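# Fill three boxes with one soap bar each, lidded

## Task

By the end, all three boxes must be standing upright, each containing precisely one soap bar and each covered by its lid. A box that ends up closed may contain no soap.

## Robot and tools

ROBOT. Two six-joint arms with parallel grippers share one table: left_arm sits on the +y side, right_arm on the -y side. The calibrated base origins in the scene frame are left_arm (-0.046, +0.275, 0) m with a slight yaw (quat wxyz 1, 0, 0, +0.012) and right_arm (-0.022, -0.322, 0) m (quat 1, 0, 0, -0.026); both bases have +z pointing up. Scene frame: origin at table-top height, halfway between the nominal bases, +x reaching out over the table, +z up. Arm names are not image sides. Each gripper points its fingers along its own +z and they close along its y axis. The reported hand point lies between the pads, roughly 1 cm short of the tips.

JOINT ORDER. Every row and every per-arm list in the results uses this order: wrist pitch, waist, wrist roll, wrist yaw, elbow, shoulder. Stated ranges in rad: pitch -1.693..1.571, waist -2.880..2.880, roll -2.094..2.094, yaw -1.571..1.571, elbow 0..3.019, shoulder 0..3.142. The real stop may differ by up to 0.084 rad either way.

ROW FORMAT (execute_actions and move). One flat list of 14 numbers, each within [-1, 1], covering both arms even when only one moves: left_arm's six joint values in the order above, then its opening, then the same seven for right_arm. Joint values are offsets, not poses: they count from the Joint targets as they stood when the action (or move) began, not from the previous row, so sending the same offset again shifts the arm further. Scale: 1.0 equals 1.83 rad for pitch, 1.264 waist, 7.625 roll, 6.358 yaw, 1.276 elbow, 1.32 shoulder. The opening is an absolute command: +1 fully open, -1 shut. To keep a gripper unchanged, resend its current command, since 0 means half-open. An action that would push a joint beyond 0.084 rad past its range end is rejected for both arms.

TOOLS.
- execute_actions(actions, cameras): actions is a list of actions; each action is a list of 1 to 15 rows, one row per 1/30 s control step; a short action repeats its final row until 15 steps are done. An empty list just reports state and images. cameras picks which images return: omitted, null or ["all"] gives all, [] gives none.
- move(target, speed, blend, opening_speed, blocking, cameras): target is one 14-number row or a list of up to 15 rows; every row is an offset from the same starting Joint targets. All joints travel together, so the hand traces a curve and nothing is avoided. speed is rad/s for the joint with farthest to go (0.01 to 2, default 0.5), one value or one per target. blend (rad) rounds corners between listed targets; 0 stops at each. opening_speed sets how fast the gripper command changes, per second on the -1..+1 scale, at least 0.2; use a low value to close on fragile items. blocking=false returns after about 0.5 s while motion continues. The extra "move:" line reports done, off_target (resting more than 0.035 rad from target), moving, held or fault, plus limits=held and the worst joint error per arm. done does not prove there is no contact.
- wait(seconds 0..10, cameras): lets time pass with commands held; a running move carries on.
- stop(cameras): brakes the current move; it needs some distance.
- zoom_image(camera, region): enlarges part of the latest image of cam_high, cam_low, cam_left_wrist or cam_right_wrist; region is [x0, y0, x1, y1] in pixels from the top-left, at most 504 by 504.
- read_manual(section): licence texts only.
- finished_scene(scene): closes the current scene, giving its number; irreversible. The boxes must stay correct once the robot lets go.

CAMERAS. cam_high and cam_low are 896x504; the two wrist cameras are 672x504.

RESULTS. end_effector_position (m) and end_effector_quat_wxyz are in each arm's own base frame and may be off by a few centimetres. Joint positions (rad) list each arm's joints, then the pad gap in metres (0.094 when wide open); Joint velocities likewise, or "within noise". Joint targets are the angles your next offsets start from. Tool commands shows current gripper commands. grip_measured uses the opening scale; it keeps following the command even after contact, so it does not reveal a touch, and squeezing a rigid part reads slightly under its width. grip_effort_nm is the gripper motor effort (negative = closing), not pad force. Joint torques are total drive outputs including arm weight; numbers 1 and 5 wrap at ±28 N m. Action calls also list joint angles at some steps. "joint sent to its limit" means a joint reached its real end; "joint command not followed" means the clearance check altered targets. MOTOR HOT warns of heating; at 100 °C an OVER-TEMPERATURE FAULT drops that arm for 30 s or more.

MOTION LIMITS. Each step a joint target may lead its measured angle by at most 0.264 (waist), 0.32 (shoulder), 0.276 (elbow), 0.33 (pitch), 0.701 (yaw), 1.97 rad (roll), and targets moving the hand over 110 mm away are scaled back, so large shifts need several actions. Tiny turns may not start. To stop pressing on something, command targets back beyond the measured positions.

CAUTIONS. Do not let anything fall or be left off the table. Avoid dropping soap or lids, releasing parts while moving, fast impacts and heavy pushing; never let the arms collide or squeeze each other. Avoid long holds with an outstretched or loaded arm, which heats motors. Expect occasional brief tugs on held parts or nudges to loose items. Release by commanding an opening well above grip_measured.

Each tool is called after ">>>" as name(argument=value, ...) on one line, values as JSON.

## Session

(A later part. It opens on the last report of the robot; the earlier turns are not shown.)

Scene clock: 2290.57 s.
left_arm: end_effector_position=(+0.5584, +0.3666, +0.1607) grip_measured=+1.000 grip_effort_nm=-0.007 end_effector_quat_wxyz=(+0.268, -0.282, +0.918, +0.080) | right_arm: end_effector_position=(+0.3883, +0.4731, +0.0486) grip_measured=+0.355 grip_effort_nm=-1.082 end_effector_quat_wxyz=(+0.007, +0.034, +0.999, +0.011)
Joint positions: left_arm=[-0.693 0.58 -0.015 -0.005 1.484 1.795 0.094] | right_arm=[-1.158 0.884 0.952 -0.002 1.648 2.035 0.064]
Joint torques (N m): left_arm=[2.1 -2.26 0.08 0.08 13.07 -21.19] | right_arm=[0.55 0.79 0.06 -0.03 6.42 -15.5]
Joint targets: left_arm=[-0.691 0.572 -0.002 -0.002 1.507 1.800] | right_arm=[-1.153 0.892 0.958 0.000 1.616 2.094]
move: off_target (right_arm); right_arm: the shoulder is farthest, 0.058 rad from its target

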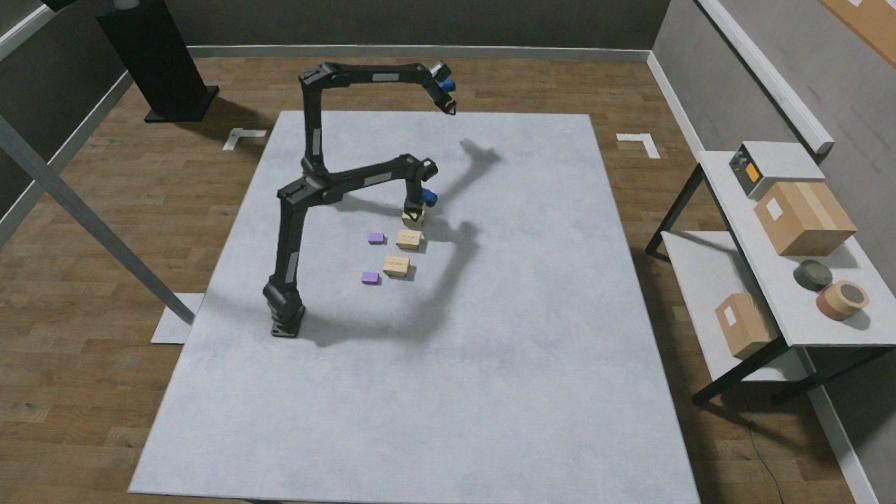

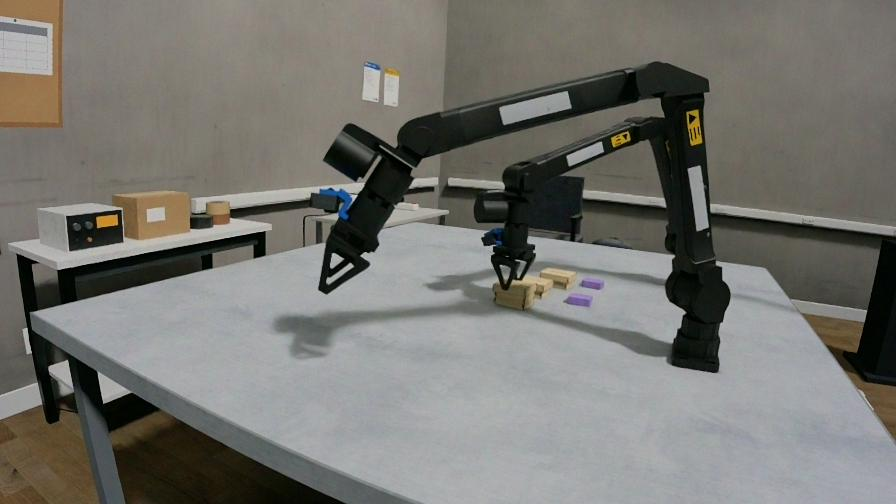

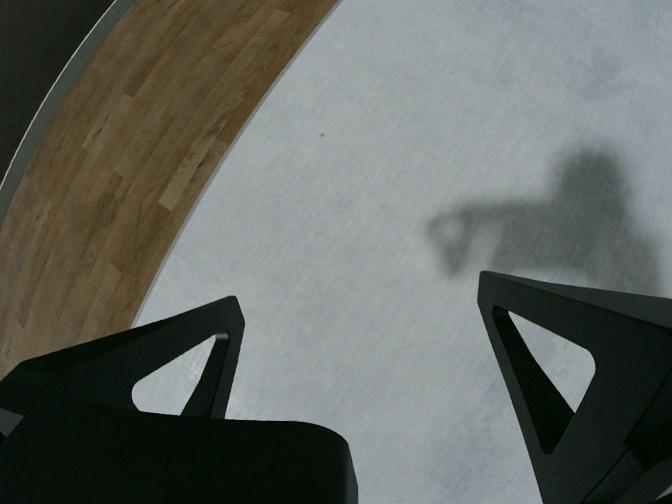

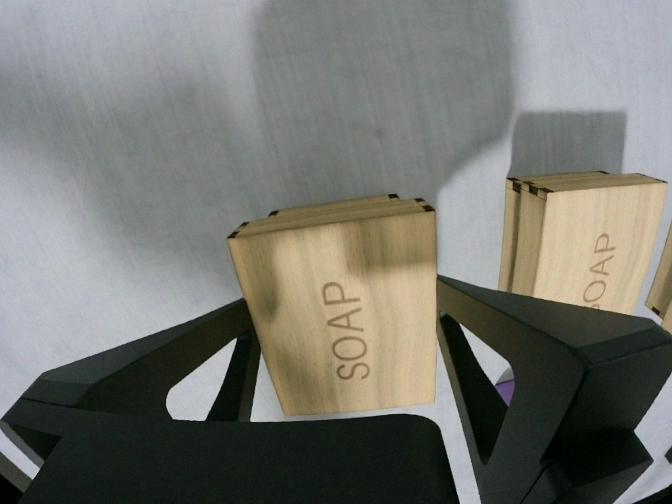

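>>> move(target=[[0,0,0,0,0,0,1, 0,0,0,0,0.008,-0.006,0.25],[0,0,0,0,0,0,1, 0,-0.0142,0,0,0.008,-0.006,0.25],[0,0,0,0,0,0,1, -0.0104,-0.0142,0,0,0.004,0,0.25],[0,0,0,0,0,0,1, -0.0104,0.0012,0,0,0,0.003,0.25],[0,0,0,0,0,0,1, 0.002,0.0012,0,0,-0.003,0.006,0.25],[0,0,0,0,0,0,1, 0,-0.012,0,0,-0.006,0.01,0.25]], speed=0.05)

>>> zoom_image(camera="cam_low", region=[490, 272, 540, 312])

>>> zoom_image(camera="cam_right_wrist", region=[220, 180, 440, 290])

Scene clock: 2347.73 s.
left_arm: end_effector_position=(+0.5584, +0.3666, +0.1607) grip_measured=+1.000 grip_effort_nm=-0.002 end_effector_quat_wxyz=(+0.268, -0.282, +0.918, +0.080) | right_arm: end_effector_position=(+0.3874, +0.4729, +0.0469) grip_measured=+0.355 grip_effort_nm=-1.082 end_effector_quat_wxyz=(+0.005, +0.034, +0.999, +0.010)
Joint positions: left_arm=[-0.693 0.58 -0.015 -0.005 1.484 1.795 0.094] | right_arm=[-1.159 0.884 0.952 -0.004 1.647 2.038 0.064]
Joint torques (N m): left_arm=[2.11 -2.2 0.08 0.08 13.08 -21.19] | right_arm=[0.64 -0.44 0.06 0.05 5.79 -14.68]
Motor temperatures (°C): left_arm=[27 28 29 28 56 43 29] | right_arm=[29 32 28 30 45 37 33]
Heat: left arm: hottest elbow 56 °C; right arm: hottest elbow 45 °C.
Joint targets: left_arm=[-0.691 0.572 -0.002 -0.002 1.507 1.800] | right_arm=[-1.153 0.876 0.958 0.000 1.608 2.107]
move: off_target (right_arm); right_arm: the shoulder is farthest, 0.069 rad from its target

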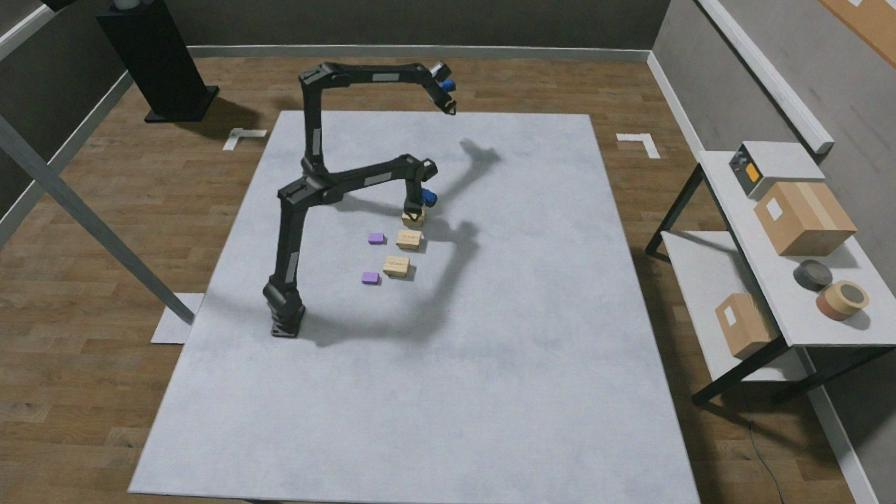

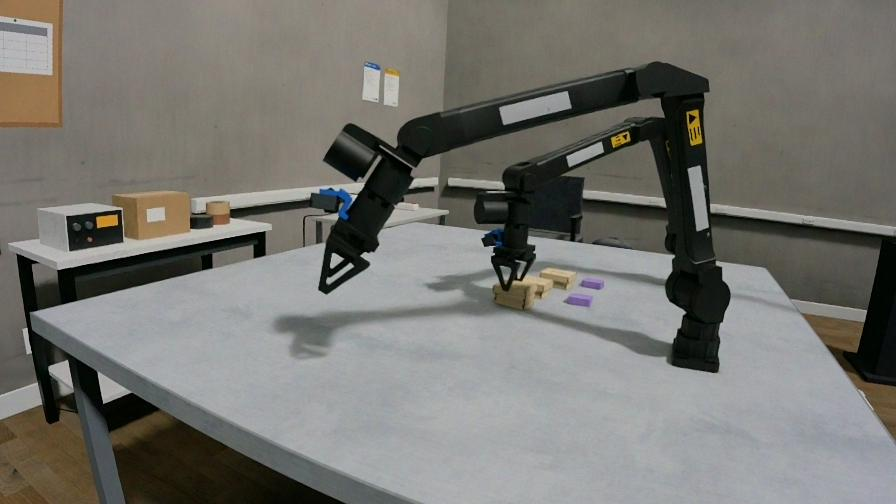

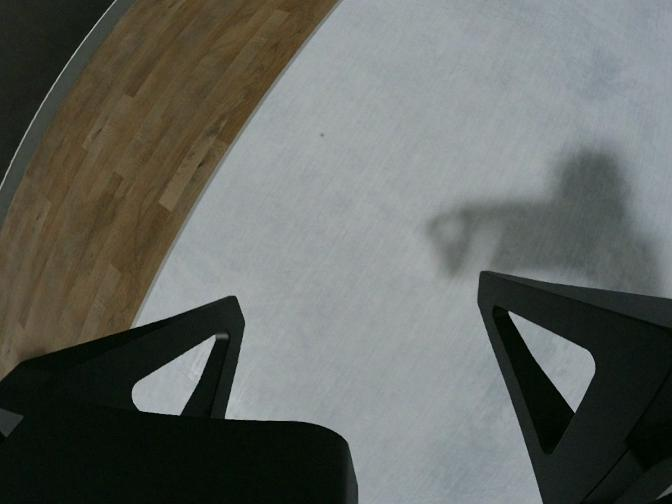

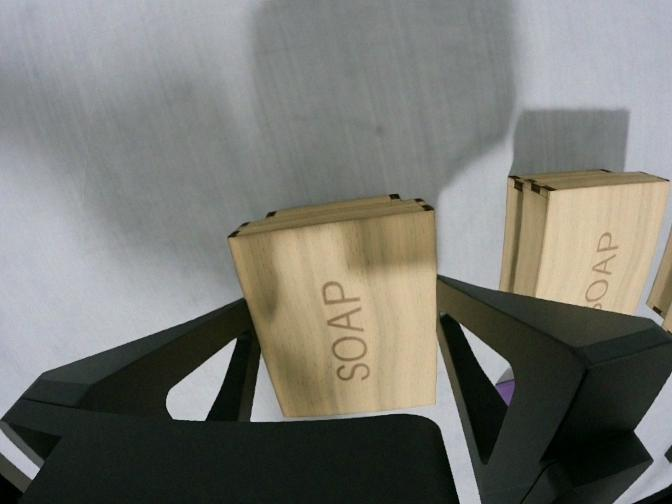

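Scaled by 10.080 from the camera's 896x504 image, which has a finer 1280x720 frame.

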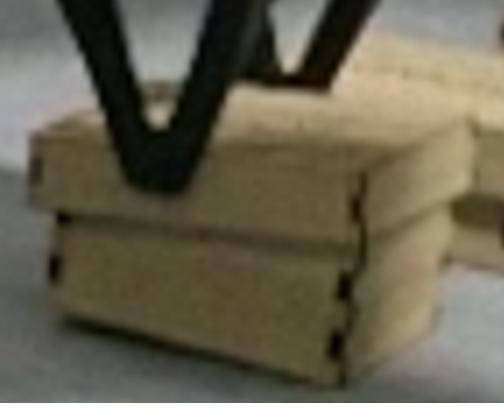

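Scaled by 2.291 from the camera's 672x504 image, which has a finer 960x720 frame.

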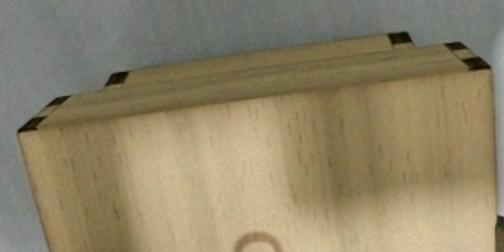

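>>> move(target=[0,0,0,0,0,0,1, 0,0,0,0,0.067,-0.006,0.25], speed=0.03)

>>> zoom_image(camera="cam_low", region=[490, 272, 540, 312])

>>> zoom_image(camera="cam_right_wrist", region=[220, 180, 440, 290])

Scene clock: 2386.20 s.
left_arm: end_effector_position=(+0.5584, +0.3666, +0.1607) grip_measured=+1.000 grip_effort_nm=-0.012 end_effector_quat_wxyz=(+0.268, -0.282, +0.918, +0.080) | right_arm: end_effector_position=(+0.3894, +0.4735, +0.0481) grip_measured=+0.355 grip_effort_nm=-1.077 end_effector_quat_wxyz=(+0.006, +0.035, +0.999, +0.011)
Joint positions: left_arm=[-0.693 0.58 -0.015 -0.005 1.484 1.795 0.094] | right_arm=[-1.159 0.882 0.952 -0.004 1.652 2.038 0.064]
Joint torques (N m): left_arm=[2.11 -2.2 0.08 0.08 13.08 -21.19] | right_arm=[0.62 -0.38 0.06 0.04 12.59 -15.44]
Joint targets: left_arm=[-0.691 0.572 -0.002 -0.002 1.507 1.800] | right_arm=[-1.153 0.877 0.958 0.000 1.693 2.099]
move: off_target (right_arm); right_arm: the shoulder is farthest, 0.061 rad from its target

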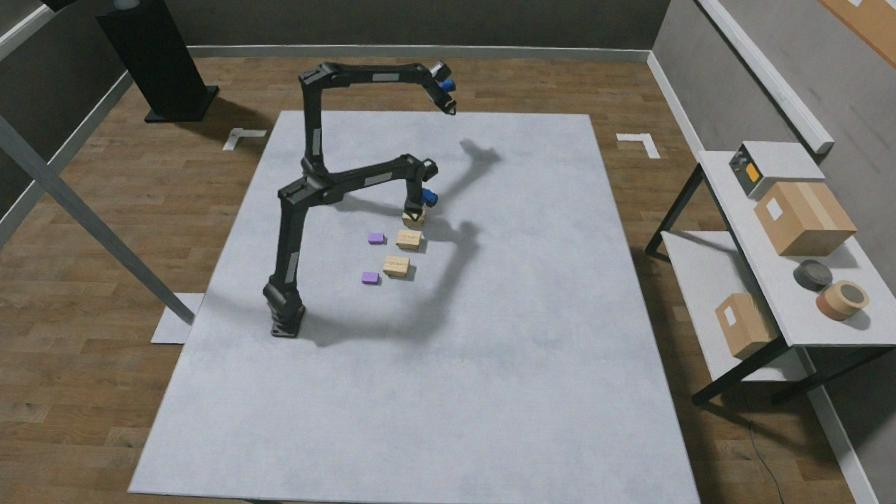

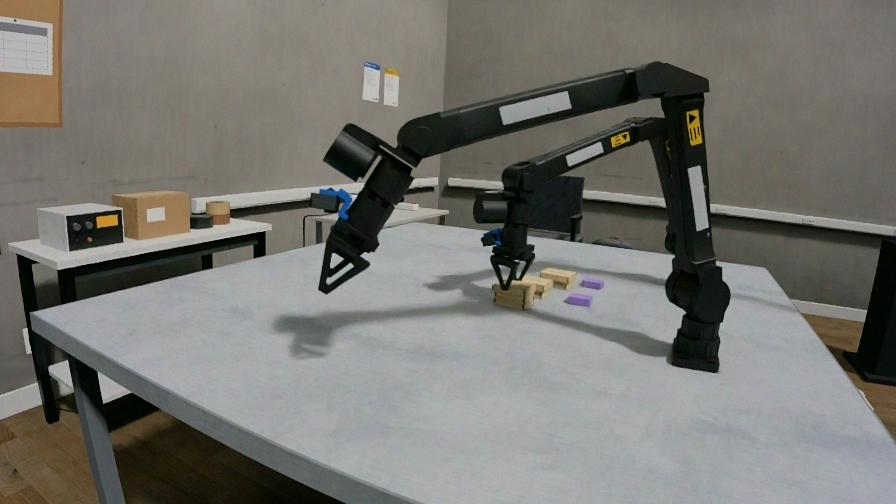

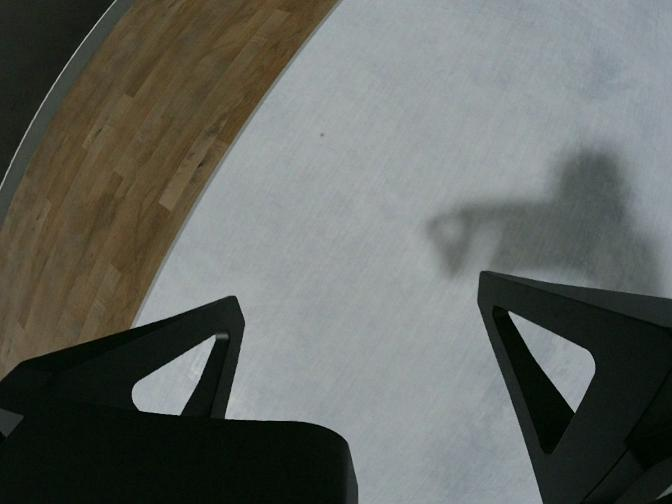

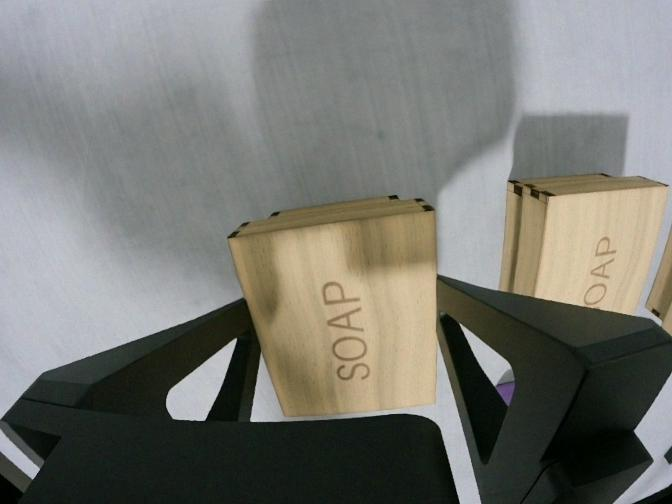

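Scaled by 10.080 from the camera's 896x504 image, which has a finer 1280x720 frame.

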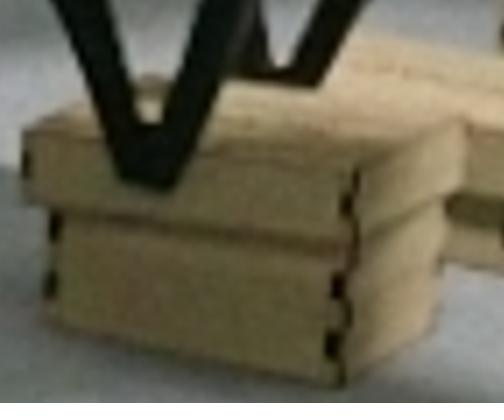

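Scaled by 2.291 from the camera's 672x504 image, which has a finer 960x720 frame.

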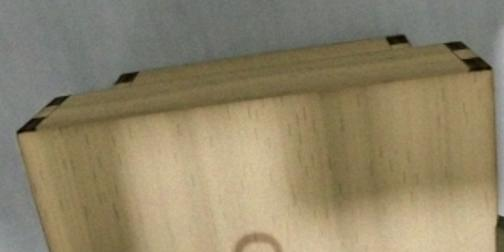

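>>> move(target=[0,0,0,0,0,0,1, 0,0,0,0,0.004,0.012,0.25], speed=0.03)

>>> zoom_image(camera="cam_low", region=[490, 272, 540, 312])

>>> zoom_image(camera="cam_right_wrist", region=[220, 180, 440, 290])

Scene clock: 2398.53 s.
left_arm: end_effector_position=(+0.5584, +0.3666, +0.1607) grip_measured=+1.000 grip_effort_nm=-0.012 end_effector_quat_wxyz=(+0.268, -0.282, +0.918, +0.080) | right_arm: end_effector_position=(+0.3898, +0.4736, +0.0465) grip_measured=+0.355 grip_effort_nm=-1.077 end_effector_quat_wxyz=(+0.004, +0.035, +0.999, +0.008)
Joint positions: left_arm=[-0.693 0.58 -0.015 -0.005 1.484 1.795 0.094] | right_arm=[-1.165 0.882 0.952 -0.003 1.658 2.045 0.064]
Joint torques (N m): left_arm=[2.1 -2.26 0.08 0.08 13.08 -21.19] | right_arm=[0.77 -0.38 0.06 0.03 12.53 -14.74]
Joint targets: left_arm=[-0.691 0.572 -0.002 -0.002 1.507 1.800] | right_arm=[-1.153 0.877 0.958 0.000 1.698 2.115]
move: off_target (right_arm); right_arm: the shoulder is farthest, 0.070 rad from its target

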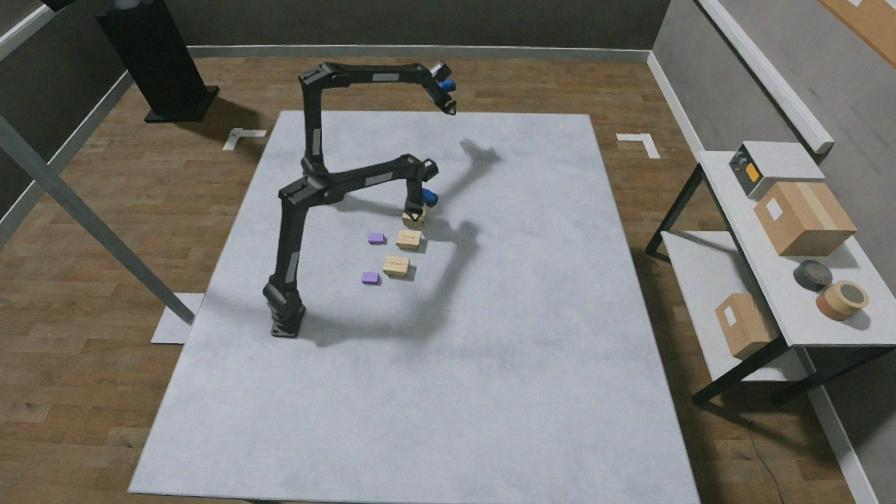

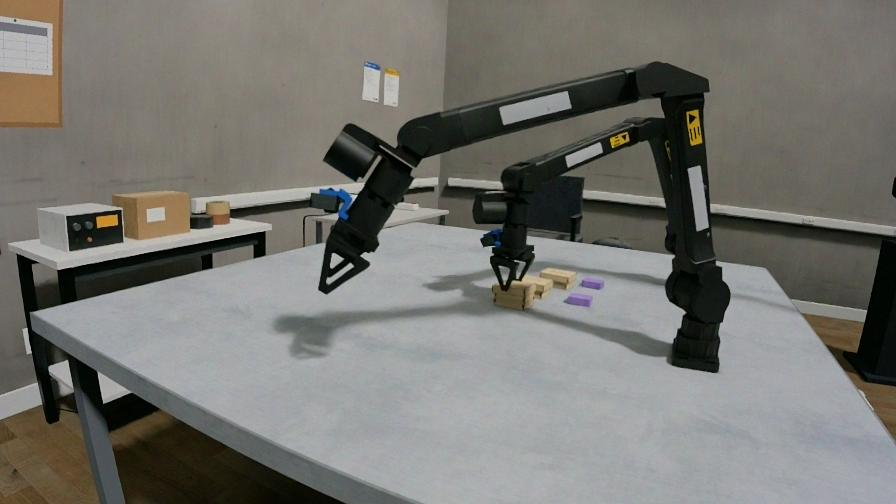

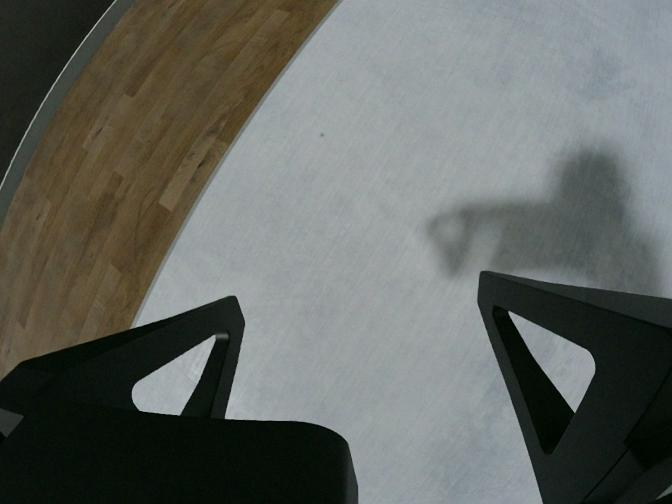

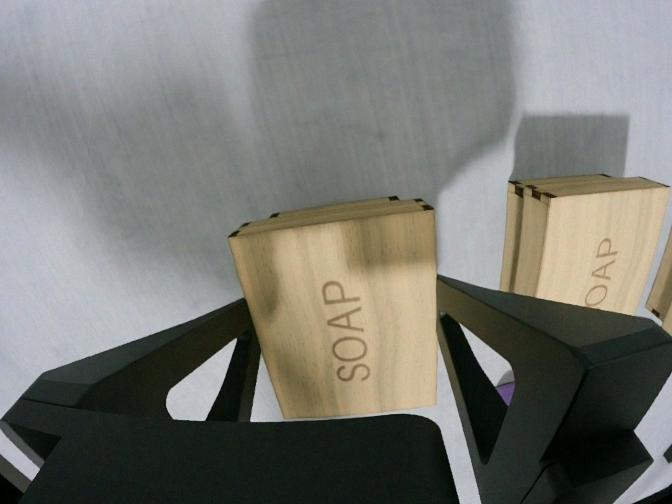

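Scaled by 10.080 from the camera's 896x504 image, which has a finer 1280x720 frame.

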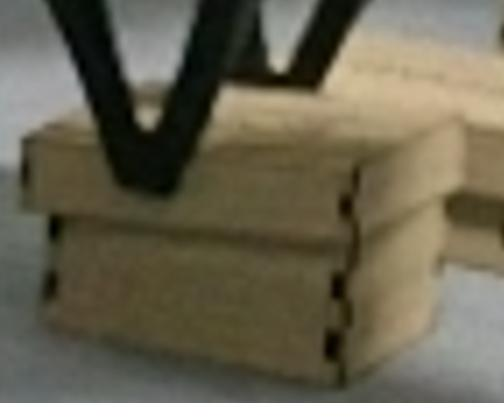

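Scaled by 2.291 from the camera's 672x504 image, which has a finer 960x720 frame.

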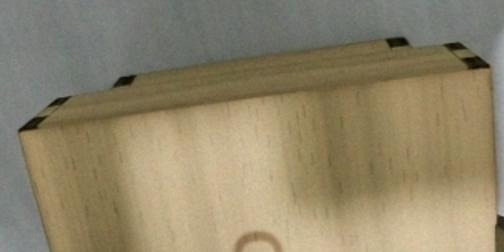

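>>> move(target=[[0,0,0,0,0,0,1, 0,0,0,0,0.008,-0.062,0.25],[0,0,0,0,0,0,1, 0,0.0127,0,0,0.008,-0.062,0.25]], speed=0.05)

>>> zoom_image(camera="cam_low", region=[490, 272, 540, 312])

>>> zoom_image(camera="cam_right_wrist", region=[220, 180, 440, 290])

Scene clock: 2424.33 s.
left_arm: end_effector_position=(+0.5584, +0.3666, +0.1607) grip_measured=+1.000 grip_effort_nm=-0.007 end_effector_quat_wxyz=(+0.268, -0.282, +0.918, +0.080) | right_arm: end_effector_position=(+0.3901, +0.4752, +0.0509) grip_measured=+0.355 grip_effort_nm=-1.077 end_effector_quat_wxyz=(+0.007, +0.034, +0.999, +0.011)
Joint positions: left_arm=[-0.693 0.58 -0.015 -0.005 1.484 1.795 0.094] | right_arm=[-1.165 0.883 0.952 -0.003 1.66 2.039 0.064]
Joint torques (N m): left_arm=[2.1 -2.2 0.08 0.08 13.07 -21.19] | right_arm=[0.84 0.73 0.06 -0.02 13.22 -20.72]
Motor temperatures (°C): left_arm=[27 28 29 28 57 43 29] | right_arm=[29 32 28 30 51 37 33]
Heat: left arm: hottest elbow 57 °C; right arm: hottest elbow 51 °C.
Joint targets: left_arm=[-0.691 0.572 -0.002 -0.002 1.507 1.800] | right_arm=[-1.153 0.893 0.958 0.000 1.709 2.033]
move: off_target (right_arm); right_arm: the elbow is farthest, 0.048 rad from its target

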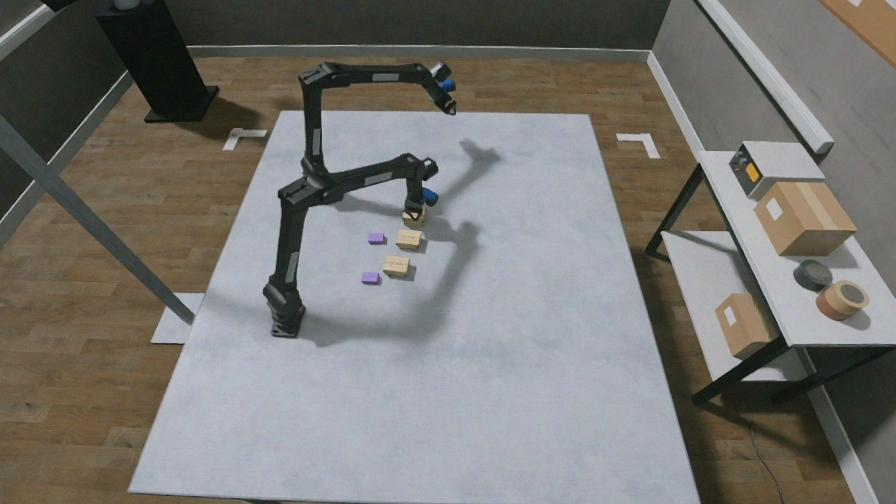

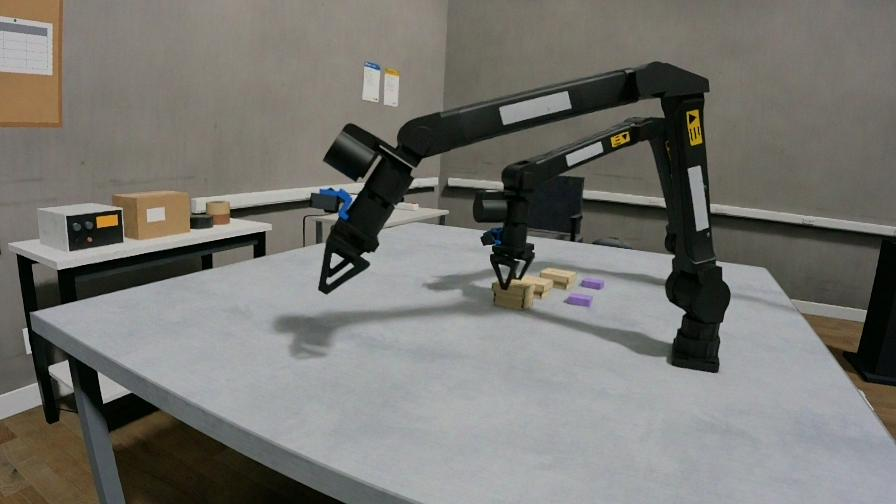

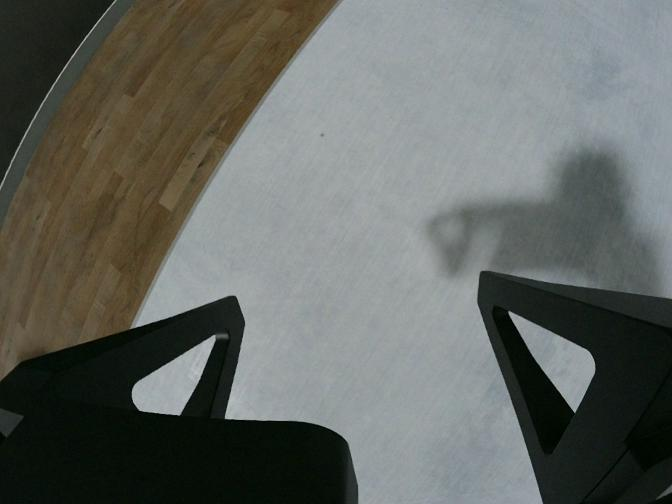

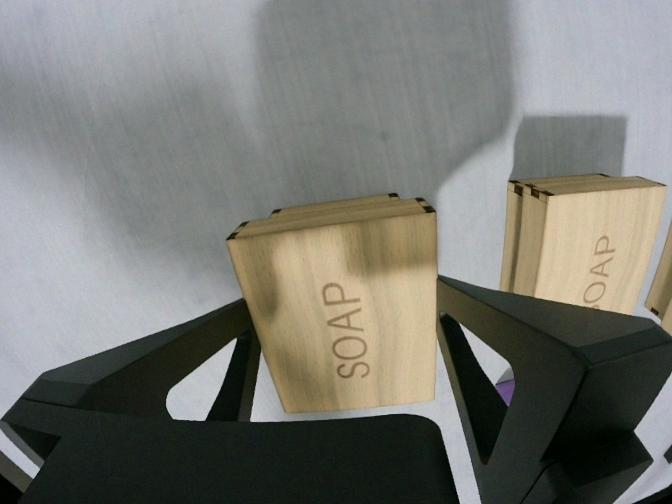

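Scaled by 10.080 from the camera's 896x504 image, which has a finer 1280x720 frame.

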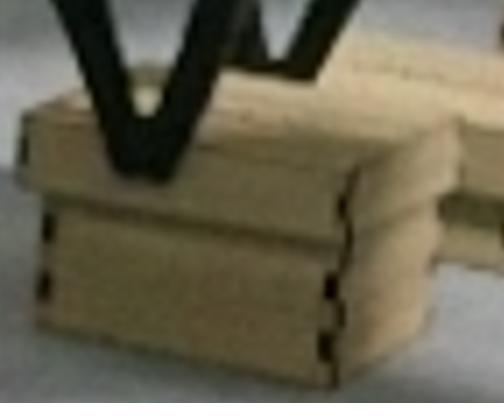

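Scaled by 2.291 from the camera's 672x504 image, which has a finer 960x720 frame.

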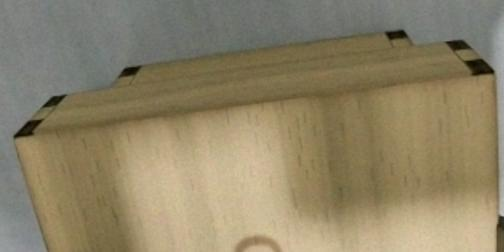

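>>> move(target=[0,0,0,0,0,0,1, 0,0,0,0,-0.03,0.02,0.25], speed=0.04, cameras=[])

>>> move(target=[0,0,0,0,0,0,1, 0,0,0,0,0,0,0.62], opening_speed=0.25)

>>> zoom_image(camera="cam_low", region=[490, 272, 540, 312])

>>> zoom_image(camera="cam_right_wrist", region=[220, 180, 440, 290])

Scene clock: 2458.43 s.
move: done

Scene clock: 2460.20 s.
left_arm: end_effector_position=(+0.5584, +0.3666, +0.1607) grip_measured=+1.000 grip_effort_nm=-0.007 end_effector_quat_wxyz=(+0.268, -0.282, +0.918, +0.080) | right_arm: end_effector_position=(+0.3902, +0.4762, +0.0509) grip_measured=+0.618 grip_effort_nm=0.037 end_effector_quat_wxyz=(+0.008, +0.034, +0.999, +0.013)
Joint positions: left_arm=[-0.693 0.58 -0.015 -0.005 1.484 1.795 0.094] | right_arm=[-1.162 0.885 0.952 -0.002 1.66 2.039 0.076]
Joint torques (N m): left_arm=[2.09 -2.26 0.08 0.08 13.08 -21.25] | right_arm=[0.73 0.85 0.06 -0.05 10 -18.61]
Joint targets: left_arm=[-0.691 0.572 -0.002 -0.002 1.507 1.800] | right_arm=[-1.153 0.893 0.958 0.000 1.671 2.059]
move: done

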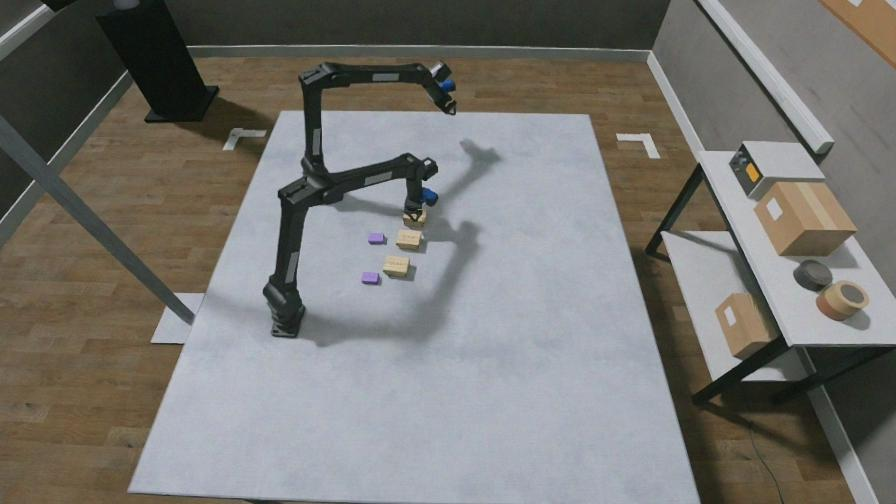

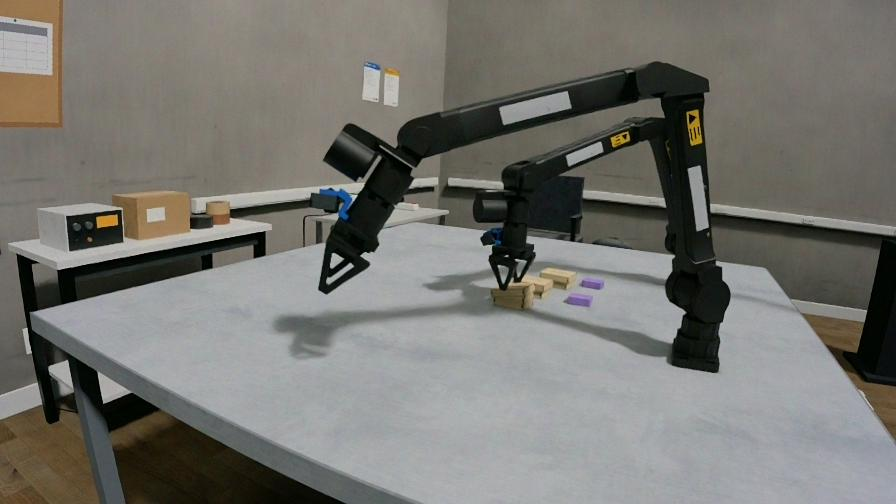

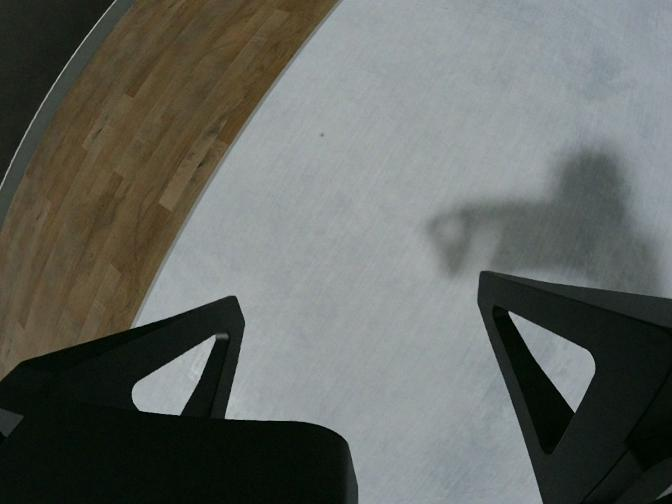

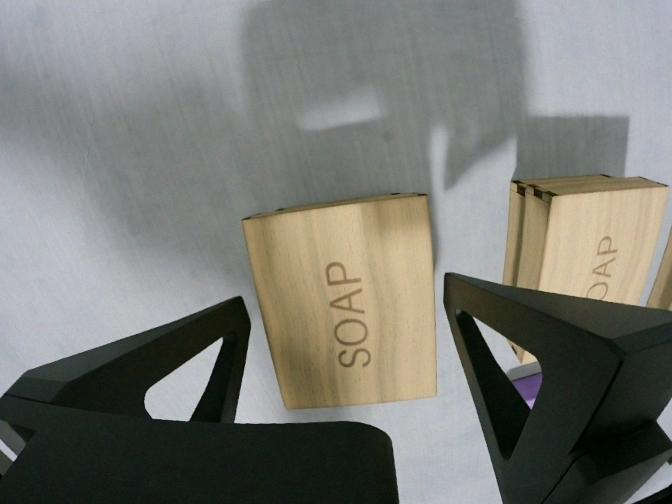

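Scaled by 10.080 from the camera's 896x504 image, which has a finer 1280x720 frame.

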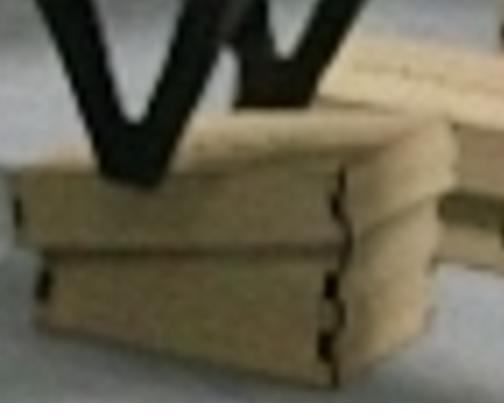

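Scaled by 2.291 from the camera's 672x504 image, which has a finer 960x720 frame.

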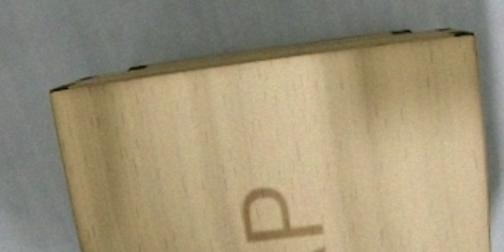

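>>> move(target=[[0,0,0,0,0,0,1, 0,0,0,0,0,0,0.25],[0,0,0,0,0,0,1, -0.0131,0.002,0,0,0,0,0.25]], speed=0.03, opening_speed=0.25)

>>> zoom_image(camera="cam_low", region=[490, 272, 540, 312])

>>> move(target=[0,0,0,0,0,0,1, 0,0,0,0,0,0,0.62], opening_speed=0.25)

>>> zoom_image(camera="cam_low", region=[490, 272, 540, 312])

Scene clock: 2493.90 s.
move: done

Scaled by 10.080 from the camera's 896x504 image, which has a finer 1280x720 frame.

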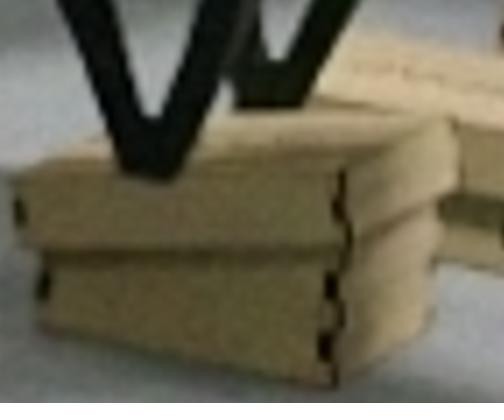

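Scene clock: 2495.67 s.
left_arm: end_effector_position=(+0.5584, +0.3666, +0.1607) grip_measured=+1.000 grip_effort_nm=-0.012 end_effector_quat_wxyz=(+0.268, -0.282, +0.918, +0.080) | right_arm: end_effector_position=(+0.3879, +0.4759, +0.0509) grip_measured=+0.618 grip_effort_nm=0.042 end_effector_quat_wxyz=(+0.007, +0.033, +0.999, +0.010)
Joint positions: left_arm=[-0.693 0.58 -0.015 -0.005 1.484 1.795 0.094] | right_arm=[-1.169 0.887 0.952 -0.001 1.66 2.039 0.076]
Joint torques (N m): left_arm=[2.11 -2.26 0.08 0.08 13.08 -21.25] | right_arm=[0.09 0.79 0.06 -0.07 10 -18.55]
Joint targets: left_arm=[-0.691 0.572 -0.002 -0.002 1.507 1.800] | right_arm=[-1.177 0.895 0.958 -0.001 1.671 2.059]
move: done

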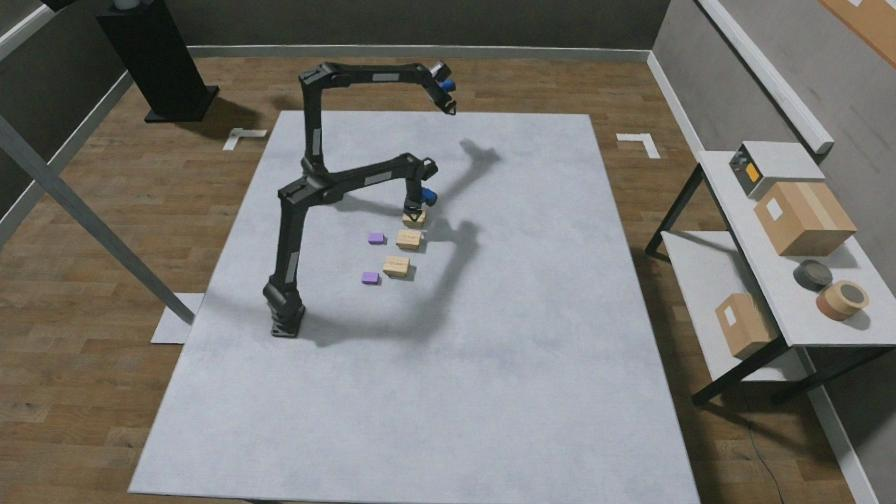

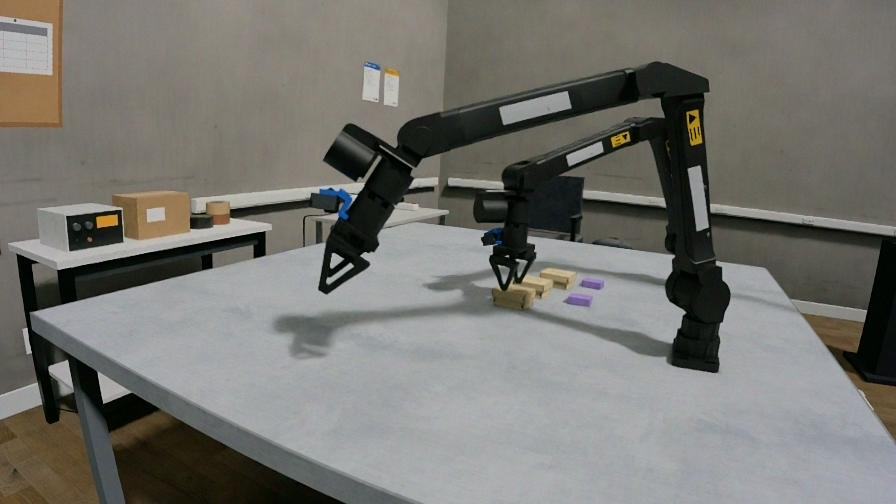

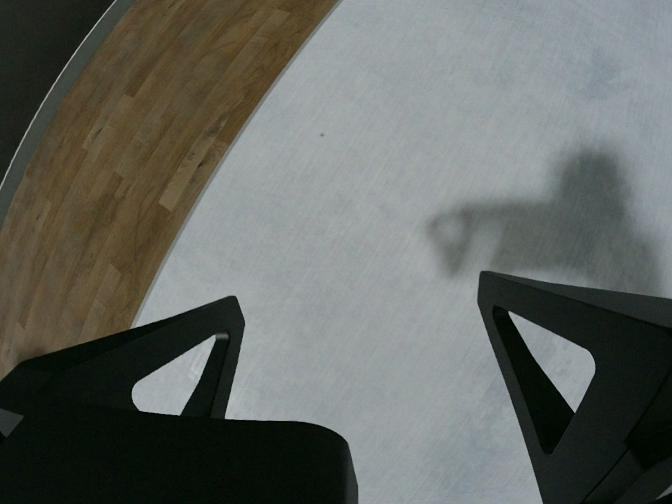

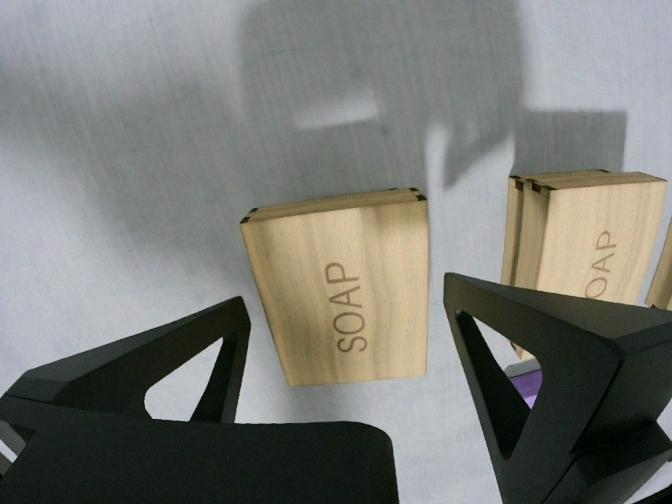

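Scaled by 10.080 from the camera's 896x504 image, which has a finer 1280x720 frame.

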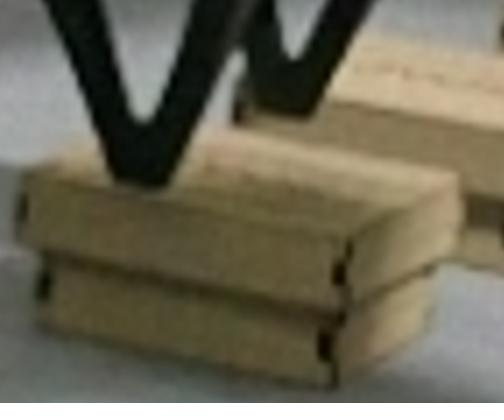

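>>> move(target=[[0,0,0,0,0,0,1, 0,0,0,0,0.03,-0.022,0.62],[0,0,0,0,0,0,1, -0.076,0,0,0,0.097,-0.078,0.62],[0,0,0,0,0,0,1, -0.076,-0.35,0,0,0.13,-0.12,0.62]], speed=[0.06,0.15,0.4])

>>> zoom_image(camera="cam_low", region=[480, 255, 620, 325])

>>> zoom_image(camera="cam_high", region=[340, 190, 460, 290])

Scene clock: 2508.50 s.
left_arm: end_effector_position=(+0.5584, +0.3666, +0.1607) grip_measured=+1.000 grip_effort_nm=-0.007 end_effector_quat_wxyz=(+0.268, -0.282, +0.918, +0.080) | right_arm: end_effector_position=(+0.5616, +0.2680, +0.1684) grip_measured=+0.618 grip_effort_nm=0.032 end_effector_quat_wxyz=(+0.048, +0.250, +0.966, +0.041)
Joint positions: left_arm=[-0.693 0.58 -0.015 -0.005 1.484 1.795 0.094] | right_arm=[-1.308 0.446 0.952 -0.001 1.777 1.913 0.076]
Joint torques (N m): left_arm=[2.1 -2.26 0.08 0.08 13.08 -21.25] | right_arm=[0.27 0.73 0.05 -0.11 14.98 -20.25]
Joint targets: left_arm=[-0.691 0.572 -0.002 -0.002 1.507 1.800] | right_arm=[-1.316 0.453 0.958 -0.001 1.837 1.901]
move: off_target (right_arm); right_arm: the elbow is farthest, 0.060 rad from its target

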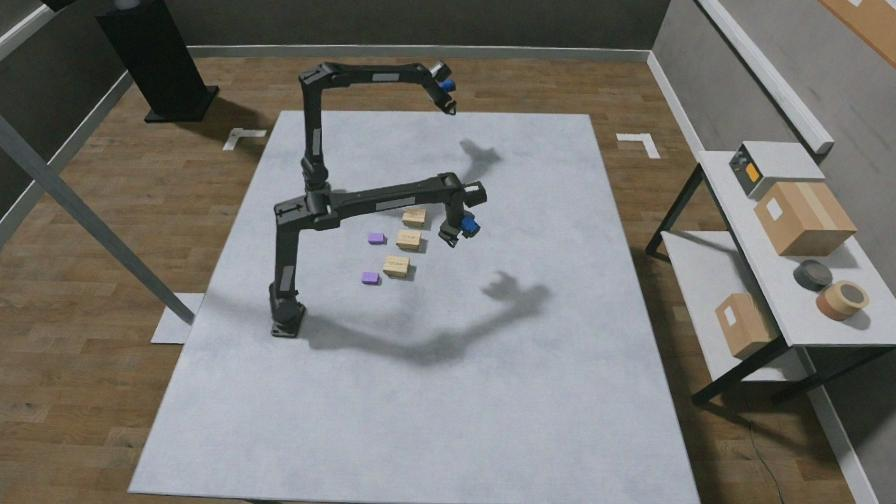

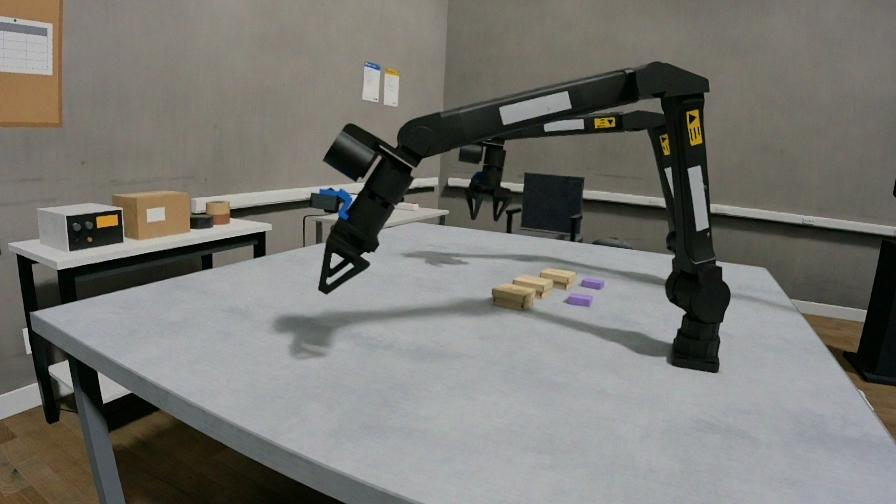

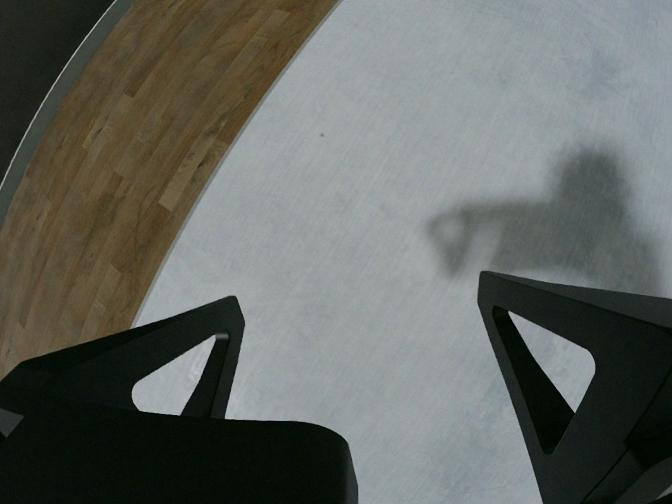

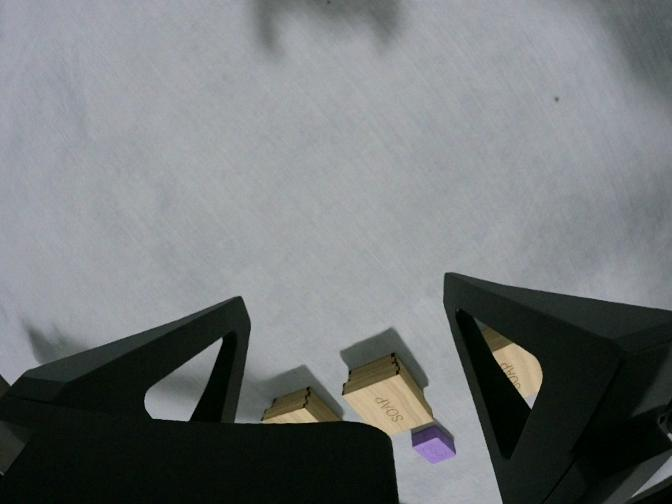

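Scaled by 3.600 from the camera's 896x504 image, which has a finer 1280x720 frame.

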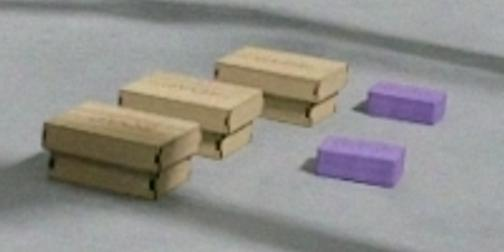

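Scaled by 4.200 from the camera's 896x504 image, which has a finer 1280x720 frame.

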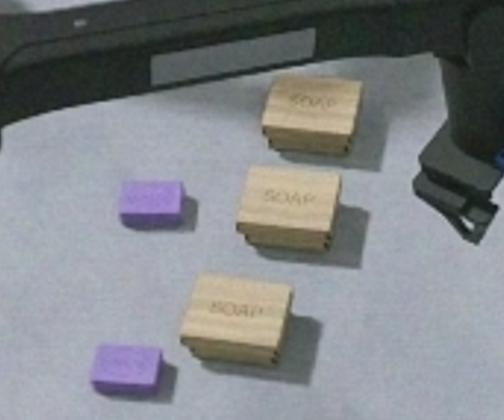

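>>> finished_scene(scene=1)

The scene is finished: the task was done.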